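# Insert the held peg into the plate's hole

## Task

The left gripper starts out holding a peg a little above a plate and near the plate's hole. Lower the peg into that hole until it sits on the bottom. If the peg is forced or wedged with too much force, the attempt ends as a failure.

## Robot and tools

Robot: two arms, left_arm and right_arm, each with six revolute joints and a two-finger gripper. Only the left arm matters here; the right arm should stay clear and never touch the left one.

Frames: the scene frame has its origin at table height midway between the arms, +z up, +x out over the table, and left_arm on the +y side. Reported end_effector_position (metres) and end_effector_quat_wxyz are in that arm's own base frame. Calibrated bases in the scene frame: left_arm (-0.036, +0.247, 0), right_arm (+0.028, -0.347, 0), both nearly unrotated with +z up. The gripper's fingers point along its +z and close along its y; the reported position lies between the pads, roughly 1 cm short of the tips. Reported poses can be a few centimetres off. Fixed cameras use the scene frame; wrist cameras are expressed relative to their arm's base.

Row layout (used by execute_actions and move): 14 numbers, each from -1 to 1. The first 7 belong to left_arm, the last 7 to right_arm. Within each arm the order is wrist roll, wrist pitch, shoulder, waist, elbow, wrist yaw, then gripper opening. The six joint numbers are offsets, not poses: they count from the Joint targets reported when the action (or move) begins, not from the previous row, so sending the same offset again moves further. Scale: 1.0 equals 1.202 rad for waist, 1.258 shoulder, 1.3 elbow, 2.073 wrist pitch, 2.022 for wrist yaw and wrist roll. The opening number is absolute: +1 fully open, -1 closed. Send 0 offsets to keep an arm where its targets are, and repeat the current opening value to leave a gripper unchanged (0 is itself an opening command).

Joint ranges (rad): waist -2.618..3.054, shoulder 0..3.142, elbow 0..3.142, wrist pitch -1.571..1.571, wrist yaw -1.571..1.571, wrist roll -2.094..2.094. An action asking for more than 0.059 rad beyond a range end is rejected for both arms; a badly formed first action rejects the whole call. Joints pushed at a real end are clipped there, and the result may print "joint sent to its limit". Each control step lets a target lead the measured angle by only a bounded amount (0.202 waist, 0.258 shoulder, 0.3 elbow, 0.573 wrist pitch, 0.522 wrist yaw/roll), and targets implying over 200 mm of hand travel get scaled back, so big changes take several actions.

execute_actions(actions, cameras): actions is a list of actions; each action is a table of up to 15 rows, one row per 1/30 s step, the last row held to fill 15 steps. An empty list just reports state and all lines. cameras selects images: omitted/null/["all"] for all, [] for none; names are cam_high, cam_low, cam_left_wrist, cam_right_wrist (each 672x504).

move(target, speed, blend, opening_speed, blocking, cameras): target is one 14-number row or a list of up to 15 rows; every row's offsets count from the same starting Joint targets. Joints travel together along paths of at least 0.5 s. speed is rad/s for the joint with the longest travel, 0.01 to 2, default 0.5; one value or one per target. blend (rad) rounds corners between listed targets; 0 stops at each. opening_speed (0.2 or more per second on the -1..+1 scale) ramps the fingers. blocking=false returns after about 0.5 s while motion continues. Paths ignore obstacles; faster moves and targets set deeper past a contact hit and press harder. The result adds a "move:" line: done, off_target (resting with a joint more than 0.035 rad away), moving, held, or fault, possibly limits=held, and each lagging arm's worst joint and gap.

wait(seconds 0..10): lets time pass with commands held; a running move keeps going. stop(): brakes a running move. zoom_image(camera, region=[x0,y0,x1,y1] pixels, at most 504x504) enlarges part of a camera's most recent image. read_manual gives only licence texts. finished_scene(scene = the current scene's number) closes the scene irreversibly; the peg must stay seated without the robot.

Result lines: Joint positions and Joint velocities list each arm in the row's joint order, then the gripper opening in metres (0.093 fully open). Joint targets is the base for the next offsets. Joint torques are drive outputs including arm weight; positive means toward larger angle; numbers 3, 4, 5 wrap at ±28 N m. grip_measured is the finger motor on the -1..+1 scale; pads meet near -0.94 and each millimetre of object width adds about 0.0208. To keep holding the peg, keep sending the opening that closed on it; a value well above the width reading releases it. "joint command not followed" means the clearance check altered targets. Step readings list intermediate joint positions for action calls.

Cautions: lower the peg slowly in small steps, watching cameras and torques for contact; back off rather than shoving if it binds. Don't open the gripper while the peg moves, don't let anything fall off the table, avoid arm-to-arm contact. Motors heat when holding loads or straining; MOTOR HOT appears at 75 °C, at 90 °C the arm folds away and idles, at 100 °C it goes limp. Loose objects may occasionally be nudged.

Each tool is called after "Emit:" as name(argument=value, ...) on one line, values as JSON.

## Session

Emit:
execute_actions(actions=[])

Scene clock: 0.00 s.
left_arm: end_effector_position=(+0.2798, -0.1606, +0.1326) grip_measured=-0.291 end_effector_quat_wxyz=(+0.018, +0.861, +0.508, +0.003) | right_arm: end_effector_position=(+0.3754, +0.0000, +0.4021) grip_measured=+1.000 end_effector_quat_wxyz=(+0.707, +0.000, +0.707, +0.000)
Joint names: [wrist roll, wrist pitch, shoulder, waist, elbow, wrist yaw]
Joint positions: left_arm=[1.56 -1.298 1.73 -0.515 1.493 0.013 0.031] | right_arm=[0 0 1.047 0 1.047 0 0.093]
Joint velocities: left_arm=[-0.051 -0.081 0.002 -0.012 0.017 -0.095 0.008] | right_arm=[within noise]
Joint torques (N m): no reading
Motor temperatures (°C): left_arm=[29 35 36 28 36 31 31] | right_arm=[29 33 34 29 38 33 31]
Heat: left arm: 36 °C; right arm: 38 °C.
Joint targets: left_arm=[1.560 -1.297 1.711 -0.515 1.510 0.015] | right_arm=[0.000 0.010 1.043 0.000 1.061 0.000]
Tool commands: left_gripper/opening=-0.921165 right_gripper/opening=+1.0

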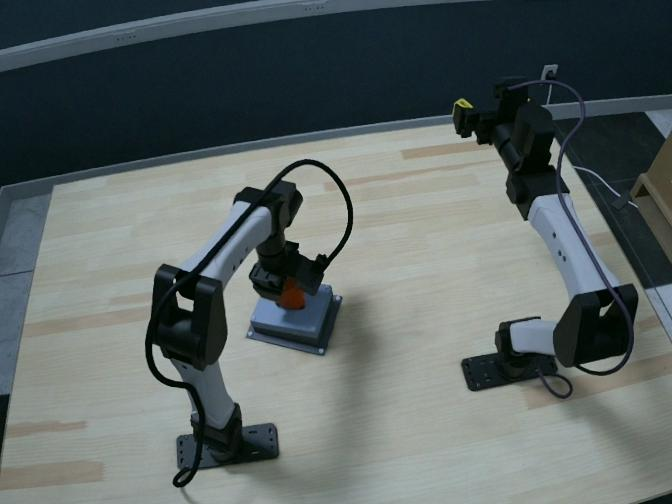

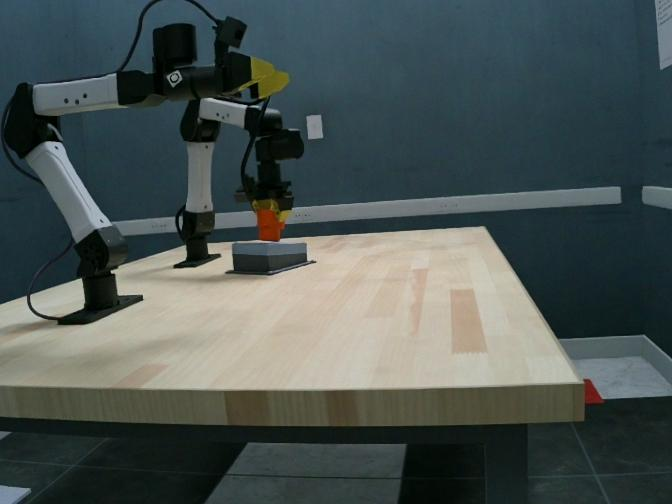

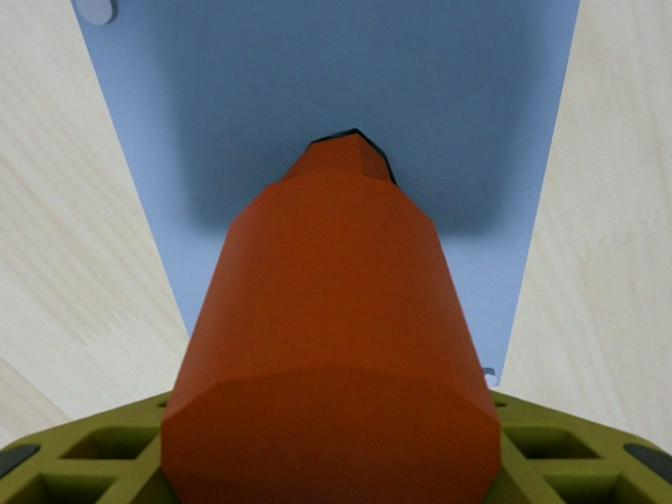

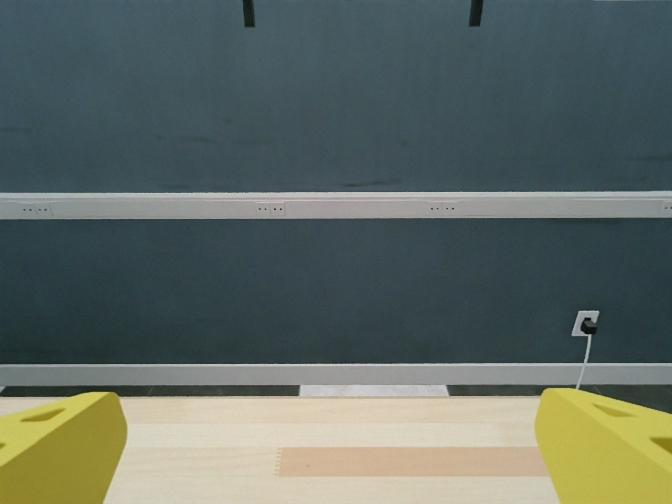

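Emit:
zoom_image(camera="cam_left_wrist", region=[230, 80, 450, 245])

Emit:
zoom_image(camera="cam_low", region=[210, 170, 330, 290])

Emit:
zoom_image(camera="cam_high", region=[230, 240, 350, 360])

Scaled by 2.291 from the camera's 672x504 image, which has a finer 960x720 frame.

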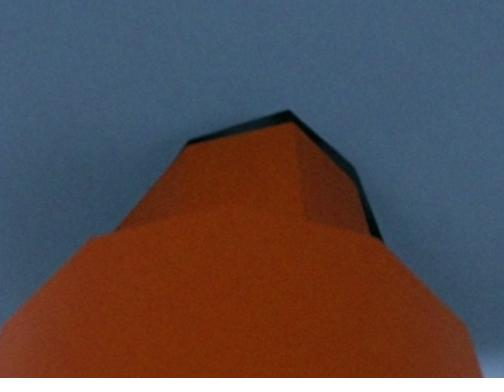

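Scaled by 4.200 from the camera's 672x504 image, which has a finer 960x720 frame.

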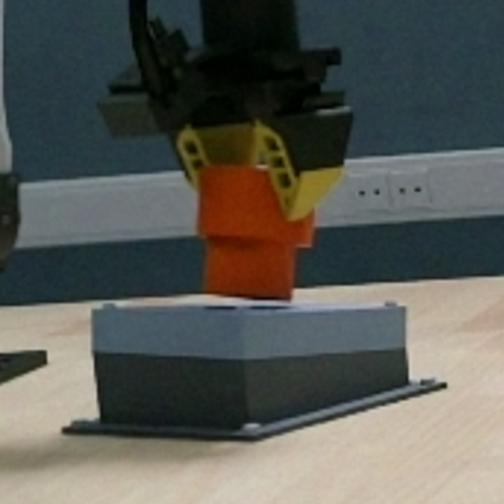

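Scaled by 4.200 from the camera's 672x504 image, which has a finer 960x720 frame.

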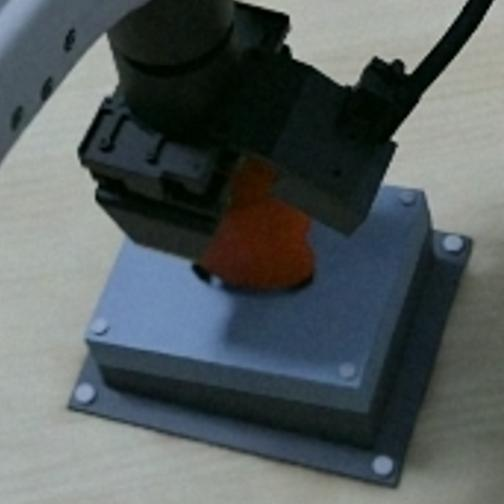

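Emit:
zoom_image(camera="cam_left_wrist", region=[270, 115, 410, 220])

Emit:
zoom_image(camera="cam_low", region=[245, 200, 295, 260])

Emit:
zoom_image(camera="cam_high", region=[265, 270, 325, 330])

Scaled by 3.600 from the camera's 672x504 image, which has a finer 960x720 frame.

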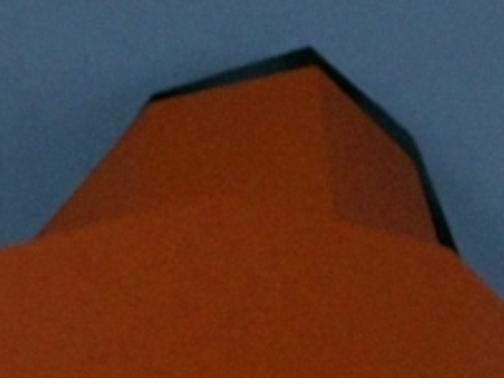

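Scaled by 8.400 from the camera's 672x504 image, which has a finer 960x720 frame.

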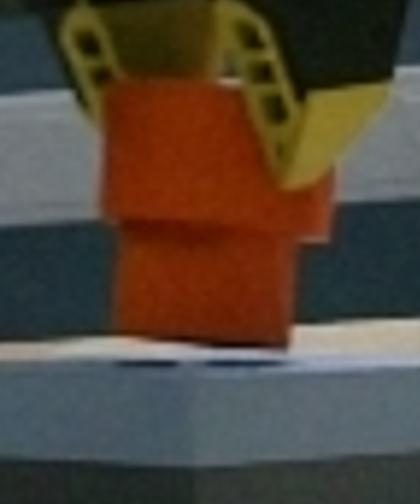

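Scaled by 8.400 from the camera's 672x504 image, which has a finer 960x720 frame.

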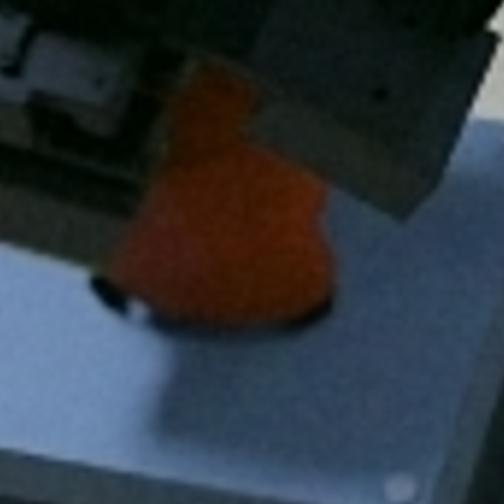

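Emit:
move(target=[0,-0.098,0.016,0,0.1715,0,-0.921165,0,0,0,0,0,0,1], speed=0.25)

Emit:
zoom_image(camera="cam_left_wrist", region=[190, 80, 490, 330])

Emit:
zoom_image(camera="cam_high", region=[245, 230, 345, 330])

Emit:
zoom_image(camera="cam_low", region=[220, 180, 320, 280])

Scene clock: 26.60 s.
left_arm: end_effector_position=(+0.2797, -0.1606, +0.1853) grip_measured=-0.217 end_effector_quat_wxyz=(+0.028, +0.861, +0.508, +0.009) | right_arm: end_effector_position=(+0.3754, +0.0000, +0.4021) grip_measured=+1.000 end_effector_quat_wxyz=(+0.707, +0.000, +0.707, +0.000)
Joint positions: left_arm=[1.56 -1.485 1.73 -0.515 1.702 0.013 0.035] | right_arm=[0 0 1.047 0 1.047 0 0.093]
Joint torques (N m): left_arm=[0.14 0.3 -7.04 -0.69 8.59 0.12] | right_arm=[0.03 2.28 -3.15 -0.06 9.98 0.01]
Motor temperatures (°C): left_arm=[29 35 44 28 39 31 33] | right_arm=[29 41 35 29 43 33 31]
Heat: left arm: 44 °C; right arm: 43 °C.
Joint targets: left_arm=[1.560 -1.500 1.731 -0.515 1.733 0.015] | right_arm=[0.000 0.010 1.043 0.000 1.061 0.000]
move: done
camera_calibration:
cam_left_wrist: T_world_to_cam=[[-0.875063, 0.48168, -0.0474298, 0.330796], [0.418132, 0.801679, 0.427173, -0.0312564], [0.243784, 0.353971, -0.902925, 0.242621], [0, 0, 0, 1]]

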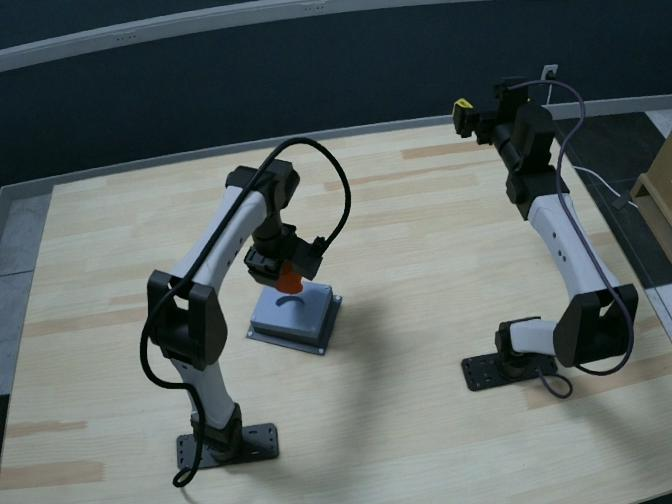

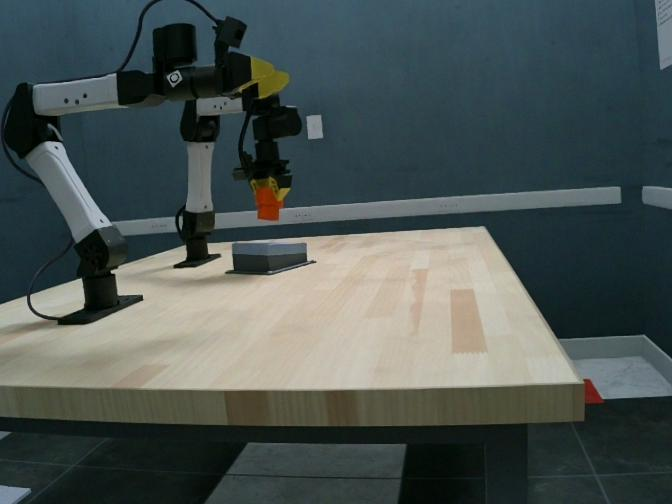

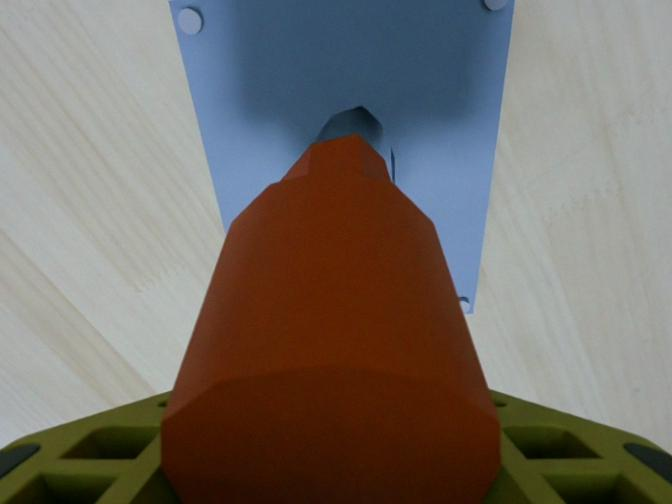

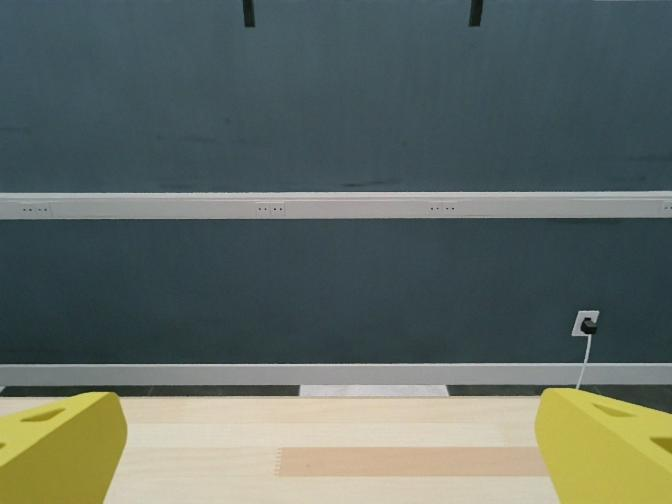

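Scaled by 1.680 from the camera's 672x504 image, which has a finer 960x720 frame.

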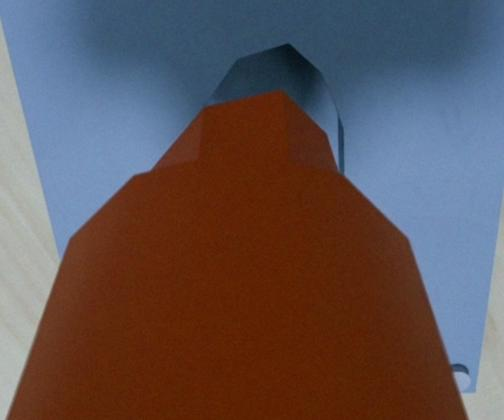

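Scaled by 5.040 from the camera's 672x504 image, which has a finer 960x720 frame.

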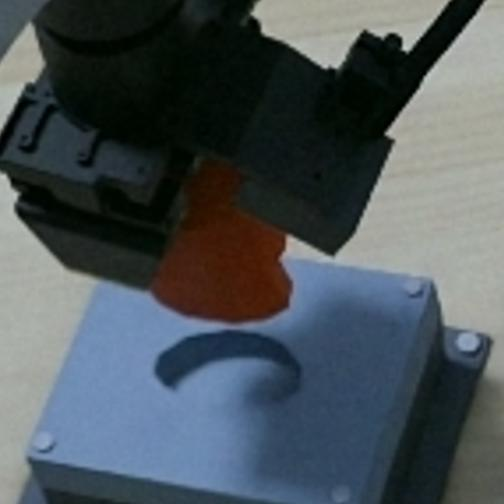

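Scaled by 5.040 from the camera's 672x504 image, which has a finer 960x720 frame.

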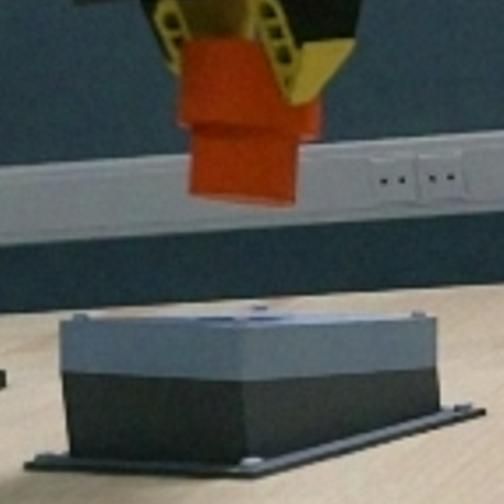

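Emit:
move(target=[0,0,0,0,0,0,-0.921165,0,0.017,-0.292,0.933,-0.531,0,1], speed=0.7)

Emit:
zoom_image(camera="cam_right_wrist", region=[180, 40, 500, 360])

Scene clock: 39.00 s.
left_arm: end_effector_position=(+0.2795, -0.1605, +0.1853) grip_measured=-0.217 end_effector_quat_wxyz=(+0.028, +0.861, +0.508, +0.009) | right_arm: end_effector_position=(+0.1319, +0.2685, +0.1938) grip_measured=+1.000 end_effector_quat_wxyz=(+0.508, -0.423, +0.680, +0.316)
Joint positions: left_arm=[1.56 -1.486 1.73 -0.515 1.702 0.013 0.035] | right_arm=[0 0.021 0.682 1.114 0.373 0.001 0.093]
Joint torques (N m): left_arm=[0.19 0.33 -6.97 -0.5 8.51 0.2] | right_arm=[0.05 2.47 -1.29 0.46 8.7 -0.02]
Joint targets: left_arm=[1.560 -1.499 1.731 -0.515 1.733 0.015] | right_arm=[0.000 0.045 0.675 1.122 0.371 0.000]
move: done
camera_calibration:
cam_left_wrist: T_world_to_cam=[[-0.875094, 0.481698, -0.0466677, 0.330481], [0.418416, 0.801519, 0.427196, -0.0313668], [0.243184, 0.35431, -0.902954, 0.242846], [0, 0, 0, 1]]
cam_right_wrist: T_world_to_cam=[[0.900224, -0.434977, -0.0198233, 0.000631974], [-0.298728, -0.583841, -0.754911, 0.380658], [0.316795, 0.685511, -0.655527, -0.0225036], [0, 0, 0, 1]]

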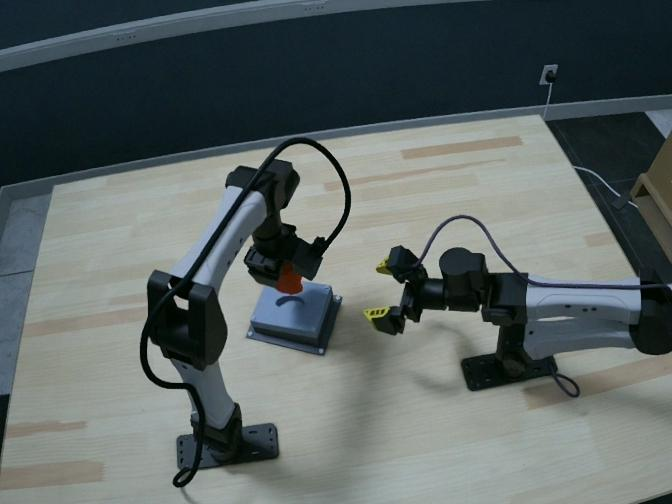

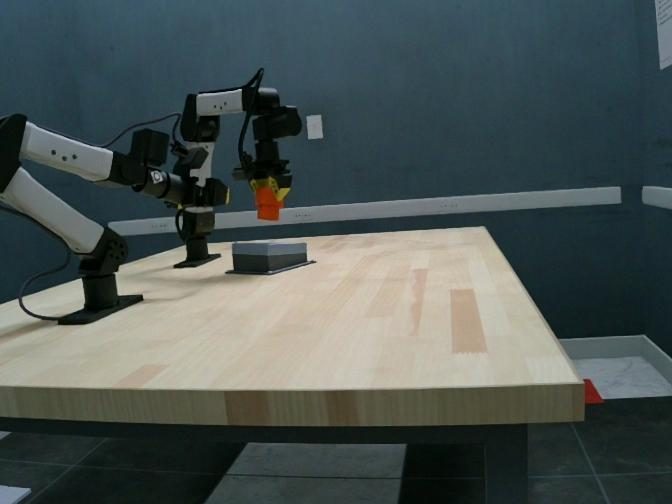

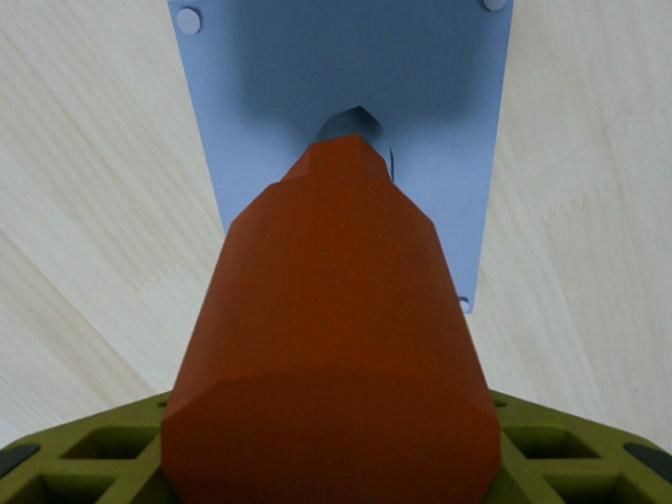

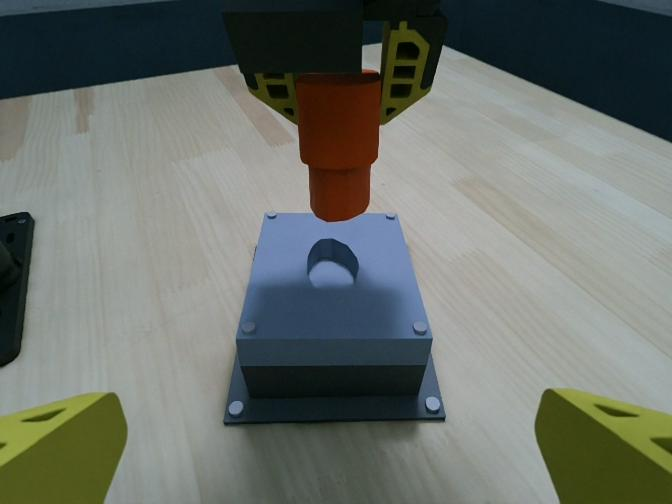

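Scaled by 1.575 from the camera's 672x504 image, which has a finer 960x720 frame.

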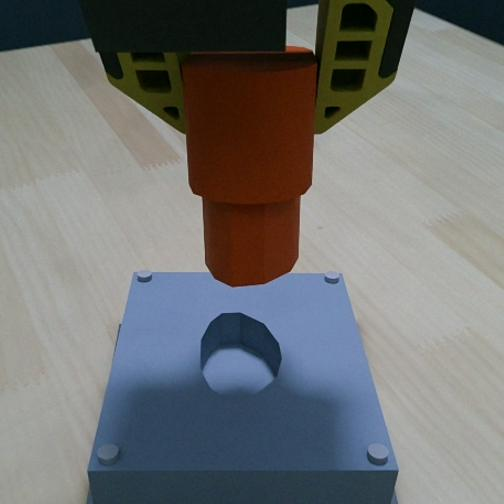

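Emit:
zoom_image(camera="cam_right_wrist", region=[280, 150, 400, 310])

Scaled by 3.150 from the camera's 672x504 image, which has a finer 960x720 frame.

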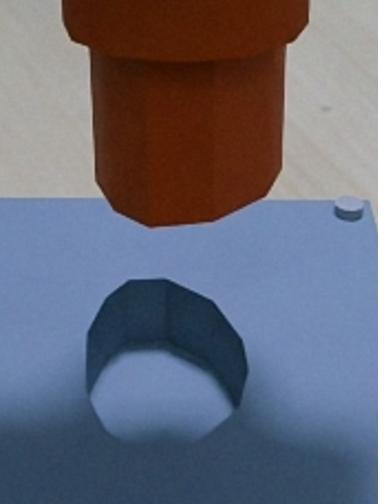

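Emit:
move(target=[0,0.093,-0.0155,0,-0.163,0,-0.921165,0,0,0,0,0,0,1], speed=0.3, cameras=["cam_left_wrist","cam_right_wrist"])

Emit:
zoom_image(camera="cam_right_wrist", region=[280, 180, 400, 310])

Emit:
zoom_image(camera="cam_left_wrist", region=[270, 115, 410, 220])

Scene clock: 47.77 s.
left_arm: end_effector_position=(+0.2792, -0.1603, +0.1390) grip_measured=-0.217 end_effector_quat_wxyz=(+0.017, +0.861, +0.508, +0.003) | right_arm: end_effector_position=(+0.1319, +0.2685, +0.1939) grip_measured=+1.000 end_effector_quat_wxyz=(+0.508, -0.423, +0.680, +0.316)
Joint positions: left_arm=[1.56 -1.326 1.73 -0.515 1.518 0.013 0.035] | right_arm=[0 0.022 0.682 1.114 0.373 0.001 0.093]
Joint torques (N m): left_arm=[0.11 0.63 -8.7 -0.54 6.32 0.13] | right_arm=[0.07 2.43 -1.1 0.64 8.59 -0.01]
Motor temperatures (°C): left_arm=[29 34 46 28 44 31 33] | right_arm=[29 44 35 29 45 33 31]
Joint targets: left_arm=[1.560 -1.307 1.711 -0.515 1.521 0.015] | right_arm=[0.000 0.045 0.675 1.122 0.371 0.000]
move: done
camera_calibration:
cam_left_wrist: T_world_to_cam=[[-0.875827, 0.482112, -0.02227, 0.324853], [0.427502, 0.796382, 0.427806, -0.0150256], [0.223986, 0.365163, -0.903596, 0.208204], [0, 0, 0, 1]]
cam_right_wrist: T_world_to_cam=[[0.900227, -0.43497, -0.0198209, 0.00063084], [-0.298601, -0.583583, -0.755161, 0.380704], [0.316905, 0.685735, -0.655239, -0.0225959], [0, 0, 0, 1]]
Images, in order: cam_left_wrist, cam_right_wrist.

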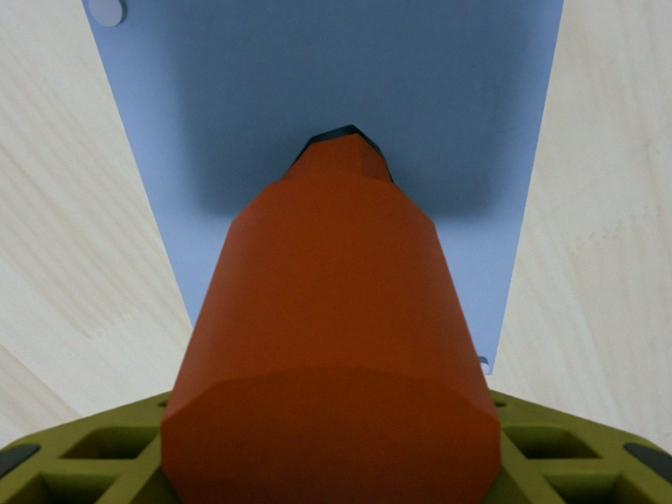

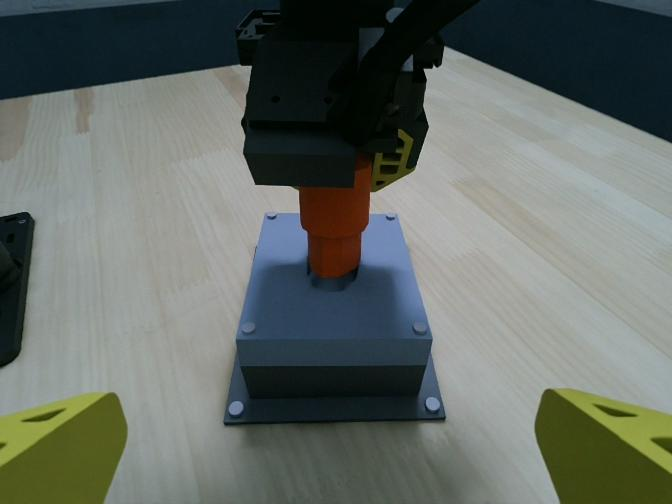

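Scaled by 3.877 from the camera's 672x504 image, which has a finer 960x720 frame.

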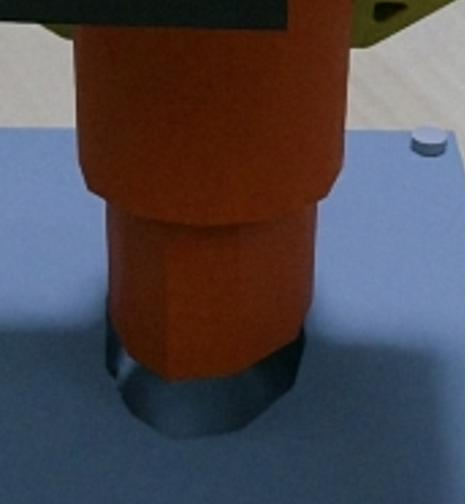

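Scaled by 3.600 from the camera's 672x504 image, which has a finer 960x720 frame.

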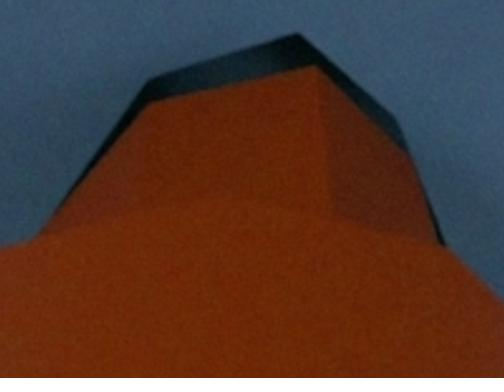

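Emit:
zoom_image(camera="cam_right_wrist", region=[300, 230, 366, 296])

Emit:
zoom_image(camera="cam_left_wrist", region=[280, 115, 400, 190])

Scaled by 7.636 from the camera's 672x504 image, which has a finer 960x720 frame.

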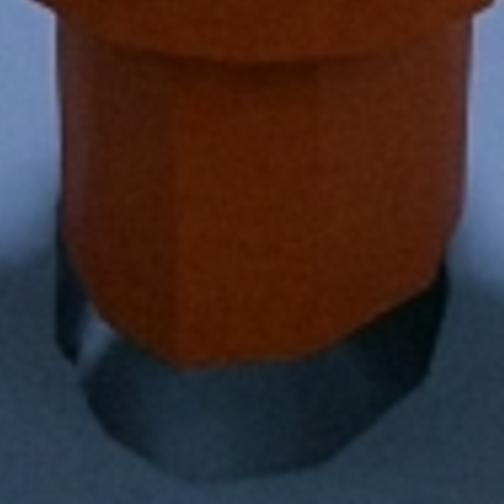

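Scaled by 4.200 from the camera's 672x504 image, which has a finer 960x720 frame.

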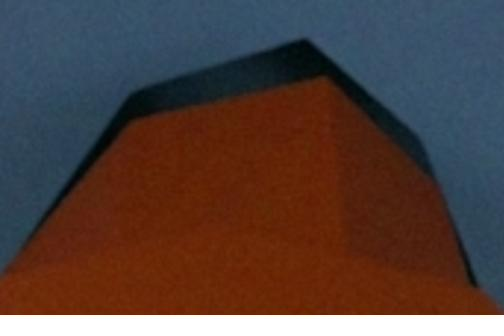

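Emit:
move(target=[-0.0396,0.0134,0,0,-0.0214,0,-0.921165,0,0,0,0,0,0,1], speed=0.2, cameras=["cam_left_wrist","cam_right_wrist","cam_high"])

Emit:
zoom_image(camera="cam_right_wrist", region=[300, 240, 366, 306])

Emit:
zoom_image(camera="cam_left_wrist", region=[280, 115, 400, 190])

Emit:
zoom_image(camera="cam_high", region=[260, 270, 330, 340])

Scene clock: 77.90 s.
left_arm: end_effector_position=(+0.2797, -0.1606, +0.1325) grip_measured=-0.217 end_effector_quat_wxyz=(+0.018, +0.842, +0.539, +0.003) | right_arm: end_effector_position=(+0.1319, +0.2685, +0.1940) grip_measured=+1.000 end_effector_quat_wxyz=(+0.508, -0.423, +0.680, +0.316)
Joint positions: left_arm=[1.489 -1.298 1.73 -0.515 1.492 0.013 0.035] | right_arm=[0 0.022 0.682 1.114 0.373 0.001 0.093]
Joint torques (N m): left_arm=[0.07 0.65 -8.44 -0.46 6.01 0.15] | right_arm=[0.04 2.47 -1.1 0.53 8.46 -0.02]
Heat: left arm: 50 °C; right arm: 48 °C.
Joint targets: left_arm=[1.480 -1.279 1.711 -0.515 1.493 0.015] | right_arm=[0.000 0.045 0.675 1.122 0.371 0.000]
move: done
camera_calibration:
cam_left_wrist: T_world_to_cam=[[-0.907947, 0.418444, -0.0231541, 0.324146], [0.369788, 0.825922, 0.42557, 0.00896246], [0.1972, 0.377833, -0.904629, 0.211963], [0, 0, 0, 1]]
cam_right_wrist: T_world_to_cam=[[0.90023, -0.434963, -0.0198185, 0.000629706], [-0.298474, -0.583324, -0.755411, 0.380751], [0.317015, 0.685959, -0.654951, -0.0226882], [0, 0, 0, 1]]
Images, in order: cam_high, cam_left_wrist, cam_right_wrist.

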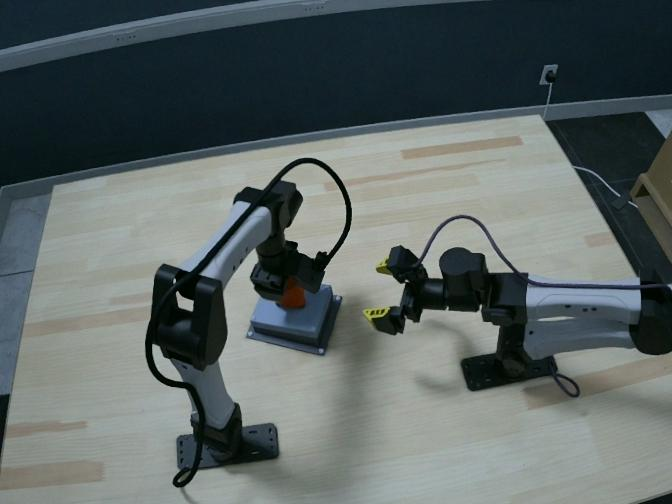

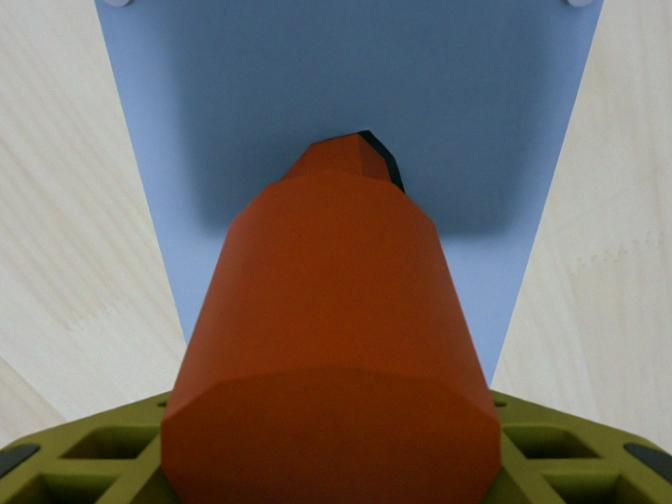

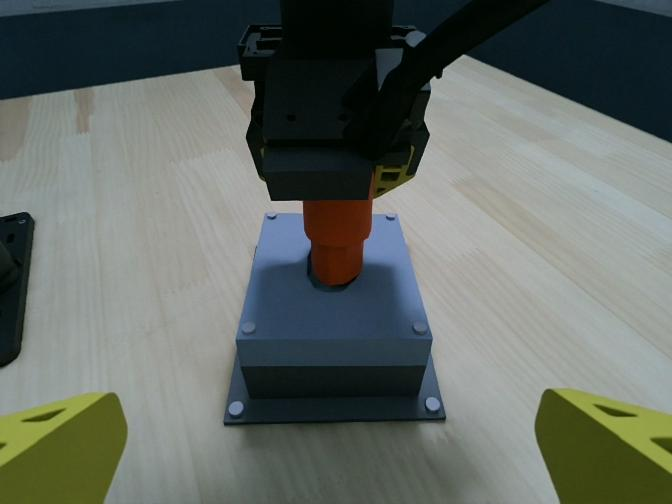

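Scaled by 7.636 from the camera's 672x504 image, which has a finer 960x720 frame.

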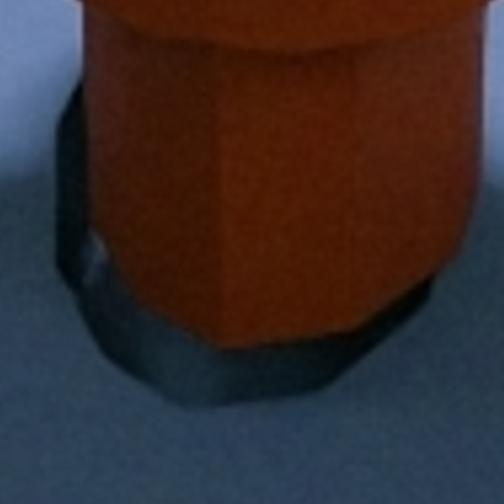

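Scaled by 4.200 from the camera's 672x504 image, which has a finer 960x720 frame.

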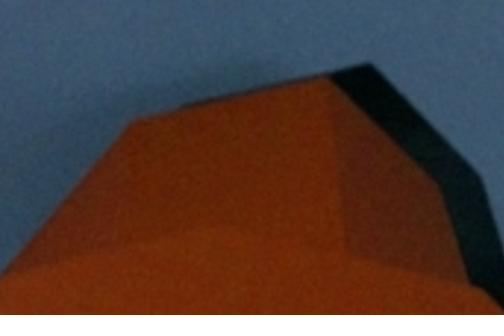

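Scaled by 7.200 from the camera's 672x504 image, which has a finer 960x720 frame.

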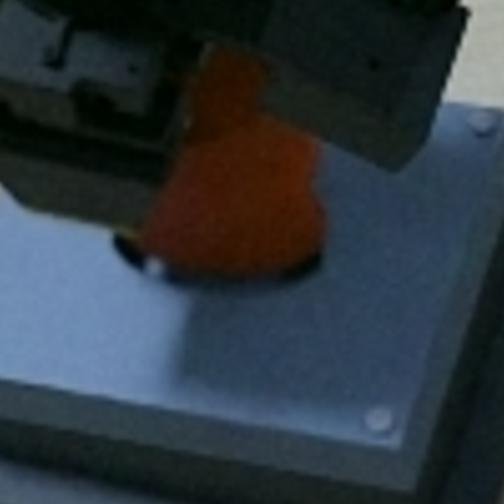

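Emit:
move(target=[[0,0.0012,-0.0114,0.0004,-0.0128,0,-0.921165,0,0,0,0,0,0,1],[0,0.0088,-0.0114,0.0004,-0.0251,0,-0.921165,0,0,0,0,0,0,1]], speed=0.1, cameras=["cam_left_wrist","cam_right_wrist","cam_low"])

Emit:
zoom_image(camera="cam_right_wrist", region=[300, 240, 366, 306])

Emit:
zoom_image(camera="cam_left_wrist", region=[280, 115, 400, 190])

Emit:
zoom_image(camera="cam_low", region=[240, 200, 300, 260])

Scene clock: 95.97 s.
left_arm: end_effector_position=(+0.2771, -0.1591, +0.1243) grip_measured=-0.217 end_effector_quat_wxyz=(+0.013, +0.842, +0.539, +0.000) | right_arm: end_effector_position=(+0.1319, +0.2685, +0.1940) grip_measured=+1.000 end_effector_quat_wxyz=(+0.508, -0.423, +0.680, +0.317)
Joint positions: left_arm=[1.488 -1.278 1.73 -0.515 1.46 0.013 0.035] | right_arm=[0 0.023 0.682 1.114 0.373 0.001 0.093]
Joint torques (N m): left_arm=[-0.02 0.52 -9.68 -0.55 6.06 0.14] | right_arm=[-0.02 2.42 -1.17 0.32 8.43 -0.03]
Motor temperatures (°C): left_arm=[29 34 51 28 41 31 34] | right_arm=[29 49 34 29 48 33 31]
Joint targets: left_arm=[1.480 -1.261 1.697 -0.514 1.460 0.015] | right_arm=[0.000 0.045 0.675 1.122 0.371 0.000]
move: done
camera_calibration:
cam_left_wrist: T_world_to_cam=[[-0.908604, 0.417505, -0.0113539, 0.319556], [0.373243, 0.823877, 0.426517, 0.0107846], [0.187427, 0.383297, -0.904408, 0.208085], [0, 0, 0, 1]]
cam_right_wrist: T_world_to_cam=[[0.900234, -0.434956, -0.0198161, 0.000628571], [-0.298347, -0.583065, -0.755661, 0.380797], [0.317125, 0.686184, -0.654663, -0.0227805], [0, 0, 0, 1]]
Images, in order: cam_low, cam_left_wrist, cam_right_wrist.

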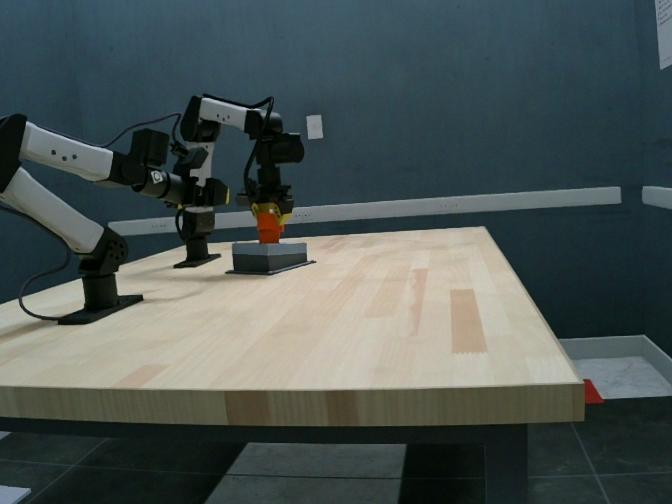

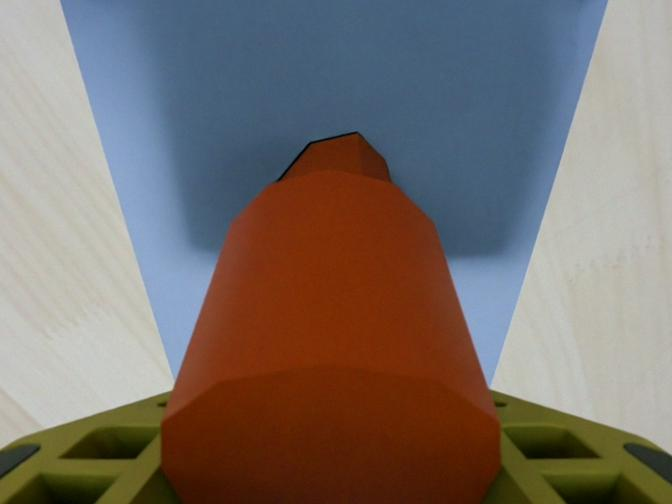

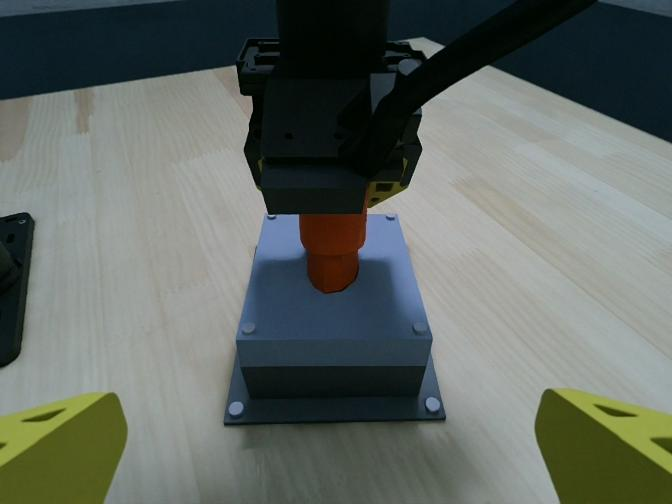

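Scaled by 7.636 from the camera's 672x504 image, which has a finer 960x720 frame.

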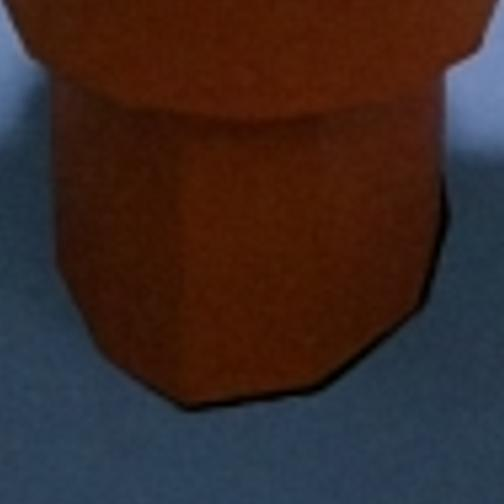

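Scaled by 4.200 from the camera's 672x504 image, which has a finer 960x720 frame.

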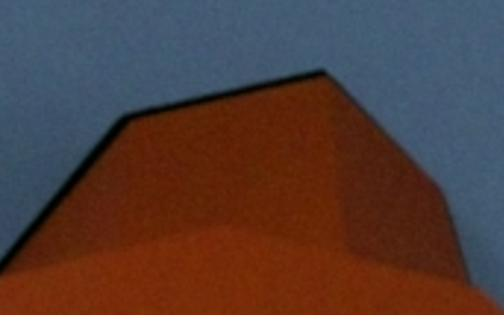

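Scaled by 8.400 from the camera's 672x504 image, which has a finer 960x720 frame.

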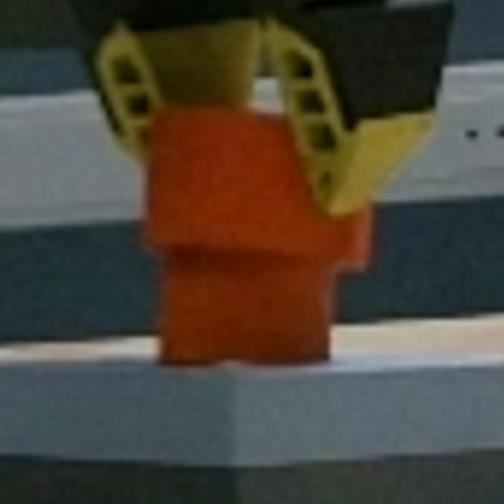

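Emit:
move(target=[[0,-0.0058,0,0,0.0092,0,-0.921165,0,0,0,0,0,0,1],[0,0.0028,-0.0143,0,-0.005,0,-0.921165,0,0,0,0,0,0,1]], speed=0.1, cameras=["cam_left_wrist","cam_right_wrist"])

Emit:
zoom_image(camera="cam_right_wrist", region=[300, 240, 366, 306])

Emit:
zoom_image(camera="cam_left_wrist", region=[280, 115, 400, 190])

Scene clock: 109.77 s.
left_arm: end_effector_position=(+0.2771, -0.1591, +0.1237) grip_measured=-0.217 end_effector_quat_wxyz=(+0.015, +0.842, +0.539, +0.000) | right_arm: end_effector_position=(+0.1319, +0.2685, +0.1940) grip_measured=+1.000 end_effector_quat_wxyz=(+0.508, -0.423, +0.680, +0.317)
Joint positions: left_arm=[1.488 -1.272 1.727 -0.515 1.454 0.013 0.035] | right_arm=[0 0.023 0.682 1.114 0.373 0.001 0.093]
Joint torques (N m): left_arm=[0.07 0.59 -10.85 -0.39 6.13 0.11] | right_arm=[-0.01 2.46 -1.26 0.39 8.98 0.02]
Joint targets: left_arm=[1.480 -1.255 1.679 -0.514 1.454 0.015] | right_arm=[0.000 0.045 0.675 1.122 0.371 0.000]
move: off_target (left_arm); left_arm: the shoulder is farthest, 0.048 rad from its target
camera_calibration:
cam_left_wrist: T_world_to_cam=[[-0.90857, 0.417486, -0.0143947, 0.319833], [0.37211, 0.824517, 0.426269, 0.011491], [0.18983, 0.381939, -0.904482, 0.206645], [0, 0, 0, 1]]
cam_right_wrist: T_world_to_cam=[[0.900234, -0.434956, -0.0198161, 0.000628571], [-0.298347, -0.583065, -0.755661, 0.380797], [0.317125, 0.686184, -0.654663, -0.0227805], [0, 0, 0, 1]]
Images, in order: cam_left_wrist, cam_right_wrist.

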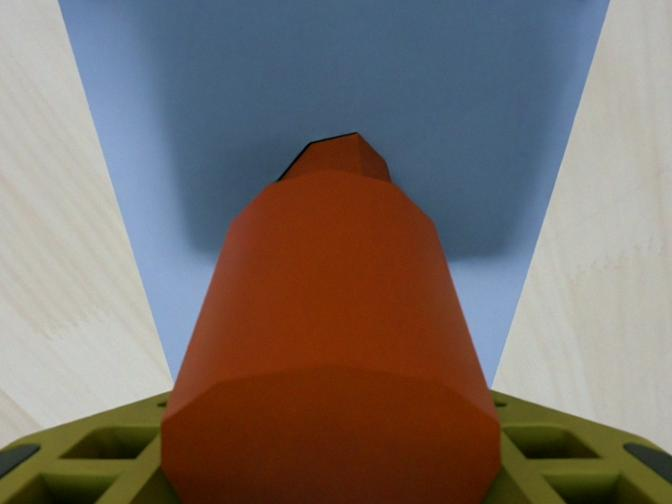

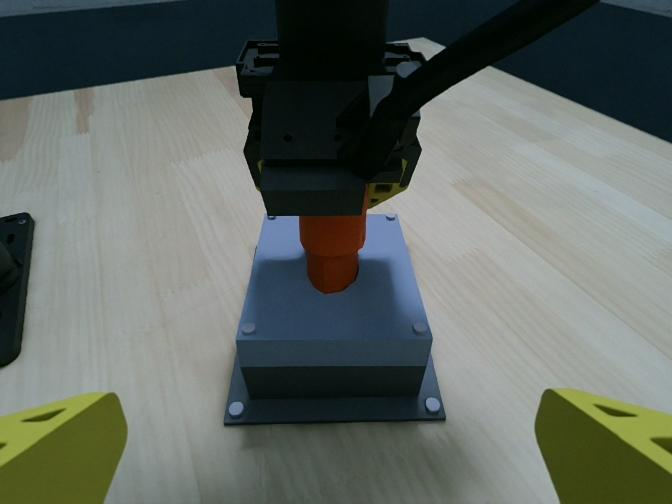

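Scaled by 7.636 from the camera's 672x504 image, which has a finer 960x720 frame.

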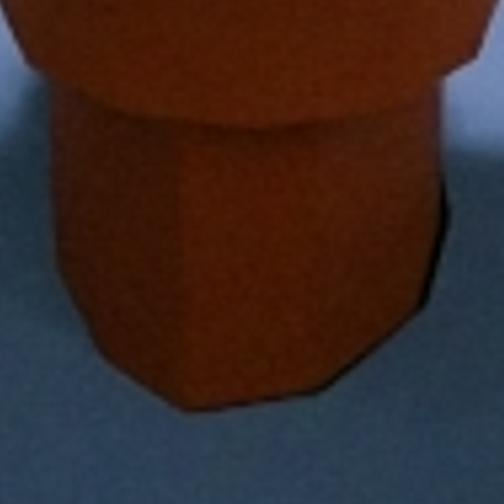

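Scaled by 4.200 from the camera's 672x504 image, which has a finer 960x720 frame.

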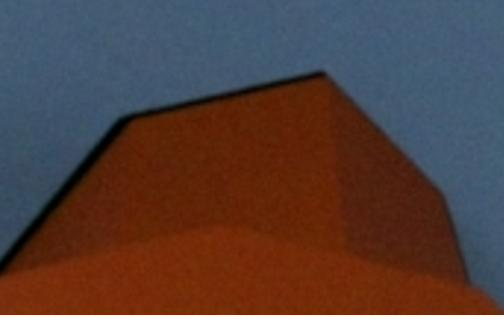

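Emit:
move(target=[0,-0.0116,0,0,0.0185,0,-0.921165,0,0,0,0,0,0,1], speed=0.1, cameras=["cam_left_wrist","cam_right_wrist"])

Emit:
zoom_image(camera="cam_right_wrist", region=[300, 240, 366, 306])

Emit:
zoom_image(camera="cam_left_wrist", region=[280, 115, 400, 190])

Scene clock: 113.10 s.
left_arm: end_effector_position=(+0.2771, -0.1591, +0.1236) grip_measured=-0.217 end_effector_quat_wxyz=(+0.015, +0.842, +0.539, +0.000) | right_arm: end_effector_position=(+0.1320, +0.2686, +0.1941) grip_measured=+1.000 end_effector_quat_wxyz=(+0.509, -0.423, +0.680, +0.317)
Joint positions: left_arm=[1.488 -1.271 1.727 -0.515 1.453 0.013 0.035] | right_arm=[0 0.023 0.682 1.114 0.373 0.001 0.093]
Joint torques (N m): left_arm=[0.09 0.32 -11.07 -0.43 8.16 0.15] | right_arm=[0.02 2.4 -1.33 0.54 8.49 -0.02]
Joint targets: left_arm=[1.480 -1.279 1.679 -0.514 1.478 0.015] | right_arm=[0.000 0.046 0.675 1.122 0.371 0.000]
move: off_target (left_arm); left_arm: the shoulder is farthest, 0.048 rad from its target
camera_calibration:
cam_left_wrist: T_world_to_cam=[[-0.90857, 0.417486, -0.0143947, 0.319828], [0.37211, 0.824517, 0.426269, 0.0115317], [0.18983, 0.381939, -0.904482, 0.206558], [0, 0, 0, 1]]
cam_right_wrist: T_world_to_cam=[[0.900237, -0.434949, -0.0198137, 0.000627436], [-0.29822, -0.582806, -0.755911, 0.380843], [0.317236, 0.686408, -0.654374, -0.0228729], [0, 0, 0, 1]]
Images, in order: cam_left_wrist, cam_right_wrist.

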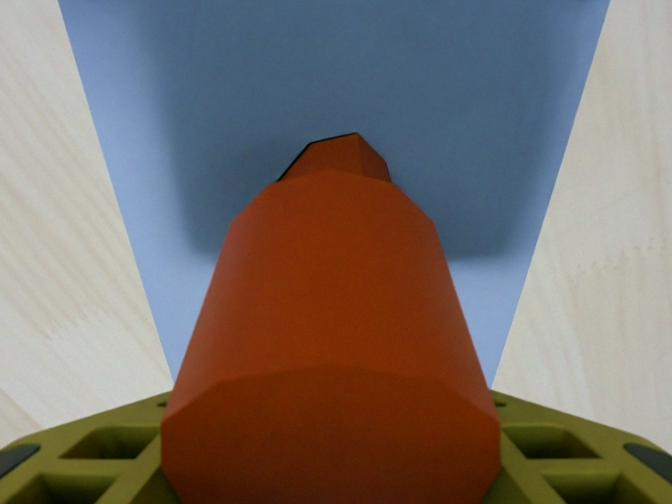

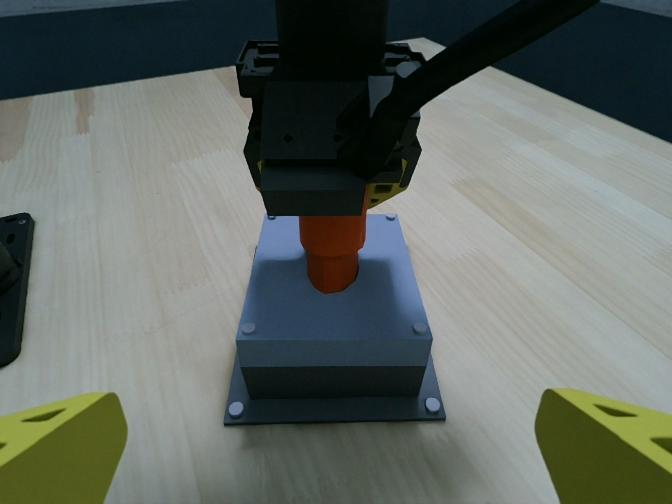

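Scaled by 7.636 from the camera's 672x504 image, which has a finer 960x720 frame.

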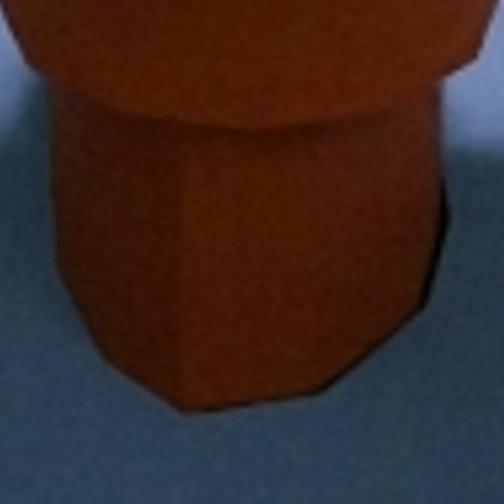

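Scaled by 4.200 from the camera's 672x504 image, which has a finer 960x720 frame.

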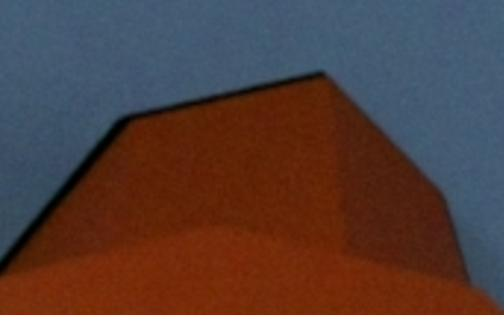

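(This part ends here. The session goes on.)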